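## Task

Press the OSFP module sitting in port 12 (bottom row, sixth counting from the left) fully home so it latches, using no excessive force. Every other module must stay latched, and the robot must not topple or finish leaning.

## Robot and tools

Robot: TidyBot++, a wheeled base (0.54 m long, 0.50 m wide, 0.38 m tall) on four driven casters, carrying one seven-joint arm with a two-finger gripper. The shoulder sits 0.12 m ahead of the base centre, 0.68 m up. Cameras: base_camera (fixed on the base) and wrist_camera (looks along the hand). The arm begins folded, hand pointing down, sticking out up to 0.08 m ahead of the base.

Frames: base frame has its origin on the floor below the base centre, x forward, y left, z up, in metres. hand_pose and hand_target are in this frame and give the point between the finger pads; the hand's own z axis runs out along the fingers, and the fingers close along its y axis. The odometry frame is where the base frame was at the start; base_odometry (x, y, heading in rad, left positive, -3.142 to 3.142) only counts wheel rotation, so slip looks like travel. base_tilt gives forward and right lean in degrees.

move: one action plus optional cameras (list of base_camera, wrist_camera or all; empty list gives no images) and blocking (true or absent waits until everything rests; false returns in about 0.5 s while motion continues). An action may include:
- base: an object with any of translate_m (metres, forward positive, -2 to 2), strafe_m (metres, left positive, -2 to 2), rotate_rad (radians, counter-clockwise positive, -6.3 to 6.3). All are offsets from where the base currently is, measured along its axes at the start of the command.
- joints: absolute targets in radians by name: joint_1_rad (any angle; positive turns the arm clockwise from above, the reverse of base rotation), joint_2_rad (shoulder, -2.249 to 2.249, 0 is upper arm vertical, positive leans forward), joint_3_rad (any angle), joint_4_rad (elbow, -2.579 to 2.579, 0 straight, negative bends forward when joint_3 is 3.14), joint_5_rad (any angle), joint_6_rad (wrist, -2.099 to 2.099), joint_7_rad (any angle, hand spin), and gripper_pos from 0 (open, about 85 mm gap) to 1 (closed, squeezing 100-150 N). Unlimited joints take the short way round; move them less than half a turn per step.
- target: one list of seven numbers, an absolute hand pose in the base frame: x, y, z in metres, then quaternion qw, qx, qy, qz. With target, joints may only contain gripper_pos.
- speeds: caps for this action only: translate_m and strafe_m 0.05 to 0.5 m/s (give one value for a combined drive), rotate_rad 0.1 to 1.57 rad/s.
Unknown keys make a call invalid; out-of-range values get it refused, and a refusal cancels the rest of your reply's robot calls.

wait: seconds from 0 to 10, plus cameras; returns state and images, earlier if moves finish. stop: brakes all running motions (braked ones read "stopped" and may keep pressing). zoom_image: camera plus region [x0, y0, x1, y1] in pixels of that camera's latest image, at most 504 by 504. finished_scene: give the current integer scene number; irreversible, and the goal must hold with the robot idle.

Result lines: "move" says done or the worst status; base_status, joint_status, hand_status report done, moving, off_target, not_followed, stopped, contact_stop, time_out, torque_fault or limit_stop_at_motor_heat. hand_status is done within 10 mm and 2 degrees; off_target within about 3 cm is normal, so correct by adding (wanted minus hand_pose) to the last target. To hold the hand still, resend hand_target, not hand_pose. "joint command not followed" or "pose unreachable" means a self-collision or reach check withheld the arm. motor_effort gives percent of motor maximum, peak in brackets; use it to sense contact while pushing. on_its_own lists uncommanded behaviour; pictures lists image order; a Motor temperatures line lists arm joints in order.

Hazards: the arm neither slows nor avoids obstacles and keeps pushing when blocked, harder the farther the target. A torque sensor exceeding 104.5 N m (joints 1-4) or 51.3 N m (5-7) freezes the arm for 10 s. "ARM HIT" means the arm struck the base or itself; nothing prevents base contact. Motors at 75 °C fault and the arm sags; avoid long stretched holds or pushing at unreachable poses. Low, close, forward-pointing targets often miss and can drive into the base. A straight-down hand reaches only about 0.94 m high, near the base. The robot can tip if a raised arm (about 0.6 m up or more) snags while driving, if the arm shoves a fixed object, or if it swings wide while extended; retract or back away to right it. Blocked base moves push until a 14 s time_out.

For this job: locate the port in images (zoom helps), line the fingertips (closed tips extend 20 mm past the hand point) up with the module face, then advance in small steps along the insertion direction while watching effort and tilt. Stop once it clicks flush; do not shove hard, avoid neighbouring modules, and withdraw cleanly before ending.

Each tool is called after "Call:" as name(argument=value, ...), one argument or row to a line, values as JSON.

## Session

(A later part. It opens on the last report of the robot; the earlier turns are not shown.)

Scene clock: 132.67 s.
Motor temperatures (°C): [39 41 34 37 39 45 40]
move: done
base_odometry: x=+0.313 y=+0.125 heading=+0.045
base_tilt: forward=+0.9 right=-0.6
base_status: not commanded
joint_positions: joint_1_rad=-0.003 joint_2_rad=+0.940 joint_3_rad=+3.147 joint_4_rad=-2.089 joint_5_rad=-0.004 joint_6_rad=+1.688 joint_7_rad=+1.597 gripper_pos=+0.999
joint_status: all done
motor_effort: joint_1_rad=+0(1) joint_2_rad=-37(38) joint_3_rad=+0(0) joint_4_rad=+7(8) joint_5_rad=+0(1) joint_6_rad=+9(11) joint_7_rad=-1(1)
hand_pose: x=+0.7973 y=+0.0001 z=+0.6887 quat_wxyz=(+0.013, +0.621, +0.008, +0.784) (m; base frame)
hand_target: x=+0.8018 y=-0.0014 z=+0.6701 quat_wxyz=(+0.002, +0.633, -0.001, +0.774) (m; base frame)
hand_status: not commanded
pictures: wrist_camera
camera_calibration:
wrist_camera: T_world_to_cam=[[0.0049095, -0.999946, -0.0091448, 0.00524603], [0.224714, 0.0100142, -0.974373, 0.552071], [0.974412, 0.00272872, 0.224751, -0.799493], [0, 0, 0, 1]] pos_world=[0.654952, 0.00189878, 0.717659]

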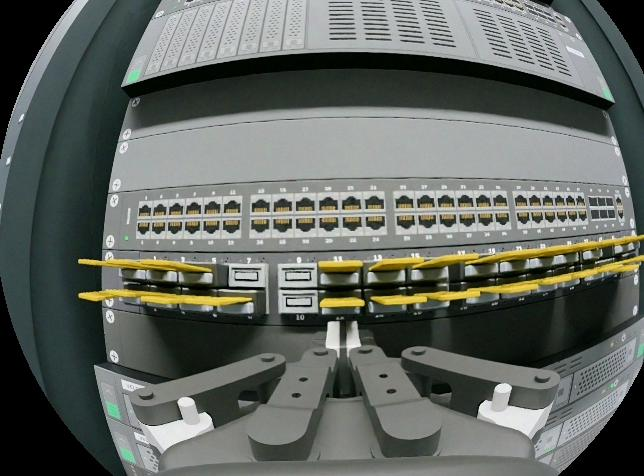

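Call:
move(
  base={"translate_m": 0.010},
  speeds={"translate_m": 0.05},
  cameras=["wrist_camera"],
)

Call:
zoom_image(
  camera="wrist_camera",
  region=[290, 270, 390, 345],
)

Scene clock: 134.20 s.
Motor temperatures (°C): [39 41 34 37 39 45 40]
move: done
base_odometry: x=+0.323 y=+0.126 heading=+0.045
base_tilt: forward=+0.8 right=-0.6
base_status: done
joint_positions: joint_1_rad=-0.003 joint_2_rad=+0.940 joint_3_rad=+3.147 joint_4_rad=-2.086 joint_5_rad=-0.004 joint_6_rad=+1.688 joint_7_rad=+1.597 gripper_pos=+0.999
joint_status: not commanded
motor_effort: joint_1_rad=+0(2) joint_2_rad=-37(39) joint_3_rad=+0(1) joint_4_rad=+7(8) joint_5_rad=+0(1) joint_6_rad=+9(11) joint_7_rad=+0(1)
hand_pose: x=+0.7981 y=+0.0001 z=+0.6892 quat_wxyz=(+0.013, +0.620, +0.008, +0.784) (m; base frame)
hand_target: x=+0.8018 y=-0.0014 z=+0.6701 quat_wxyz=(+0.002, +0.633, -0.001, +0.774) (m; base frame)
hand_status: not commanded
pictures: wrist_camera
camera_calibration:
wrist_camera: T_world_to_cam=[[0.00494112, -0.999946, -0.00913494, 0.00521946], [0.226787, 0.0100176, -0.973893, 0.550462], [0.973932, 0.00274044, 0.226825, -0.801435], [0, 0, 0, 1]] pos_world=[0.65568, 0.00190116, 0.717924]

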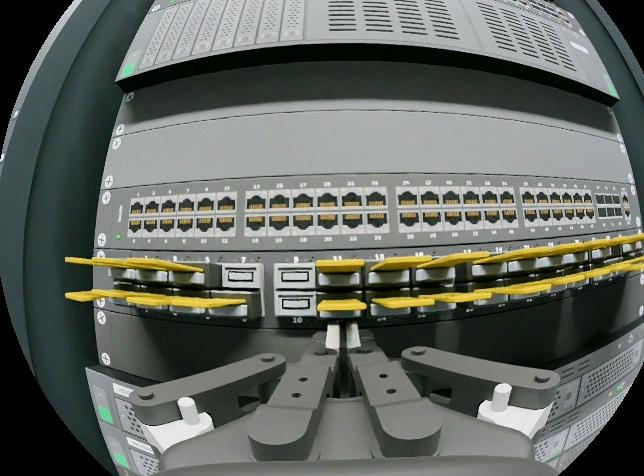

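Scaled by 5.040.

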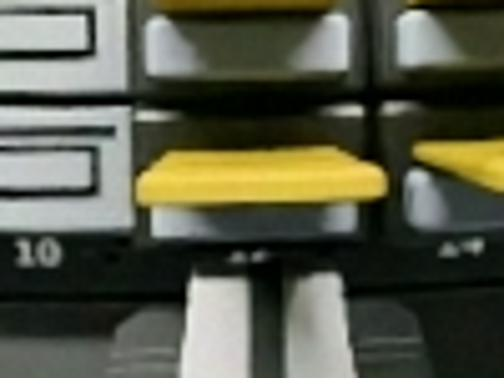

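Call:
move(
  base={"translate_m": -0.13},
  speeds={"translate_m": 0.15},
  cameras=["wrist_camera"],
)

Call:
zoom_image(
  camera="wrist_camera",
  region=[260, 250, 430, 345],
)

Scene clock: 135.97 s.
Motor temperatures (°C): [39 41 34 37 39 45 40]
move: done
base_odometry: x=+0.193 y=+0.120 heading=+0.045
base_tilt: forward=+0.9 right=-0.7
base_status: done
joint_positions: joint_1_rad=-0.003 joint_2_rad=+0.940 joint_3_rad=+3.147 joint_4_rad=-2.083 joint_5_rad=-0.004 joint_6_rad=+1.688 joint_7_rad=+1.597 gripper_pos=+0.999
joint_status: not commanded
motor_effort: joint_1_rad=-1(1) joint_2_rad=-37(39) joint_3_rad=+0(1) joint_4_rad=+7(9) joint_5_rad=+0(1) joint_6_rad=+9(10) joint_7_rad=+0(1)
hand_pose: x=+0.7987 y=+0.0001 z=+0.6901 quat_wxyz=(+0.013, +0.619, +0.008, +0.785) (m; base frame)
hand_target: x=+0.8018 y=-0.0014 z=+0.6701 quat_wxyz=(+0.002, +0.633, -0.001, +0.774) (m; base frame)
hand_status: not commanded
pictures: wrist_camera
camera_calibration:
wrist_camera: T_world_to_cam=[[0.00491569, -0.999946, -0.00912309, 0.00520013], [0.229163, 0.0100069, -0.973337, 0.548855], [0.973376, 0.00269395, 0.2292, -0.803388], [0, 0, 0, 1]] pos_world=[0.656196, 0.00187182, 0.718405]

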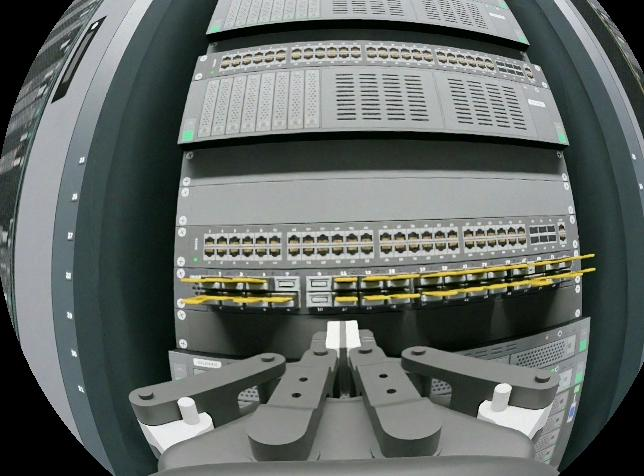

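Scaled by 2.965.

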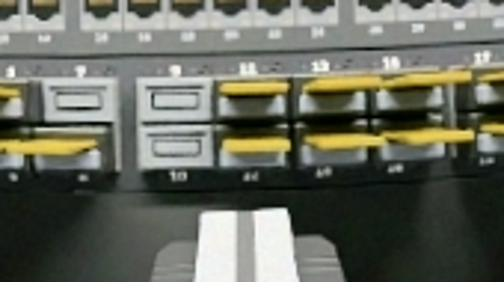

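Call:
finished_scene(
  scene=1,
)

The scene is finished: the task was done.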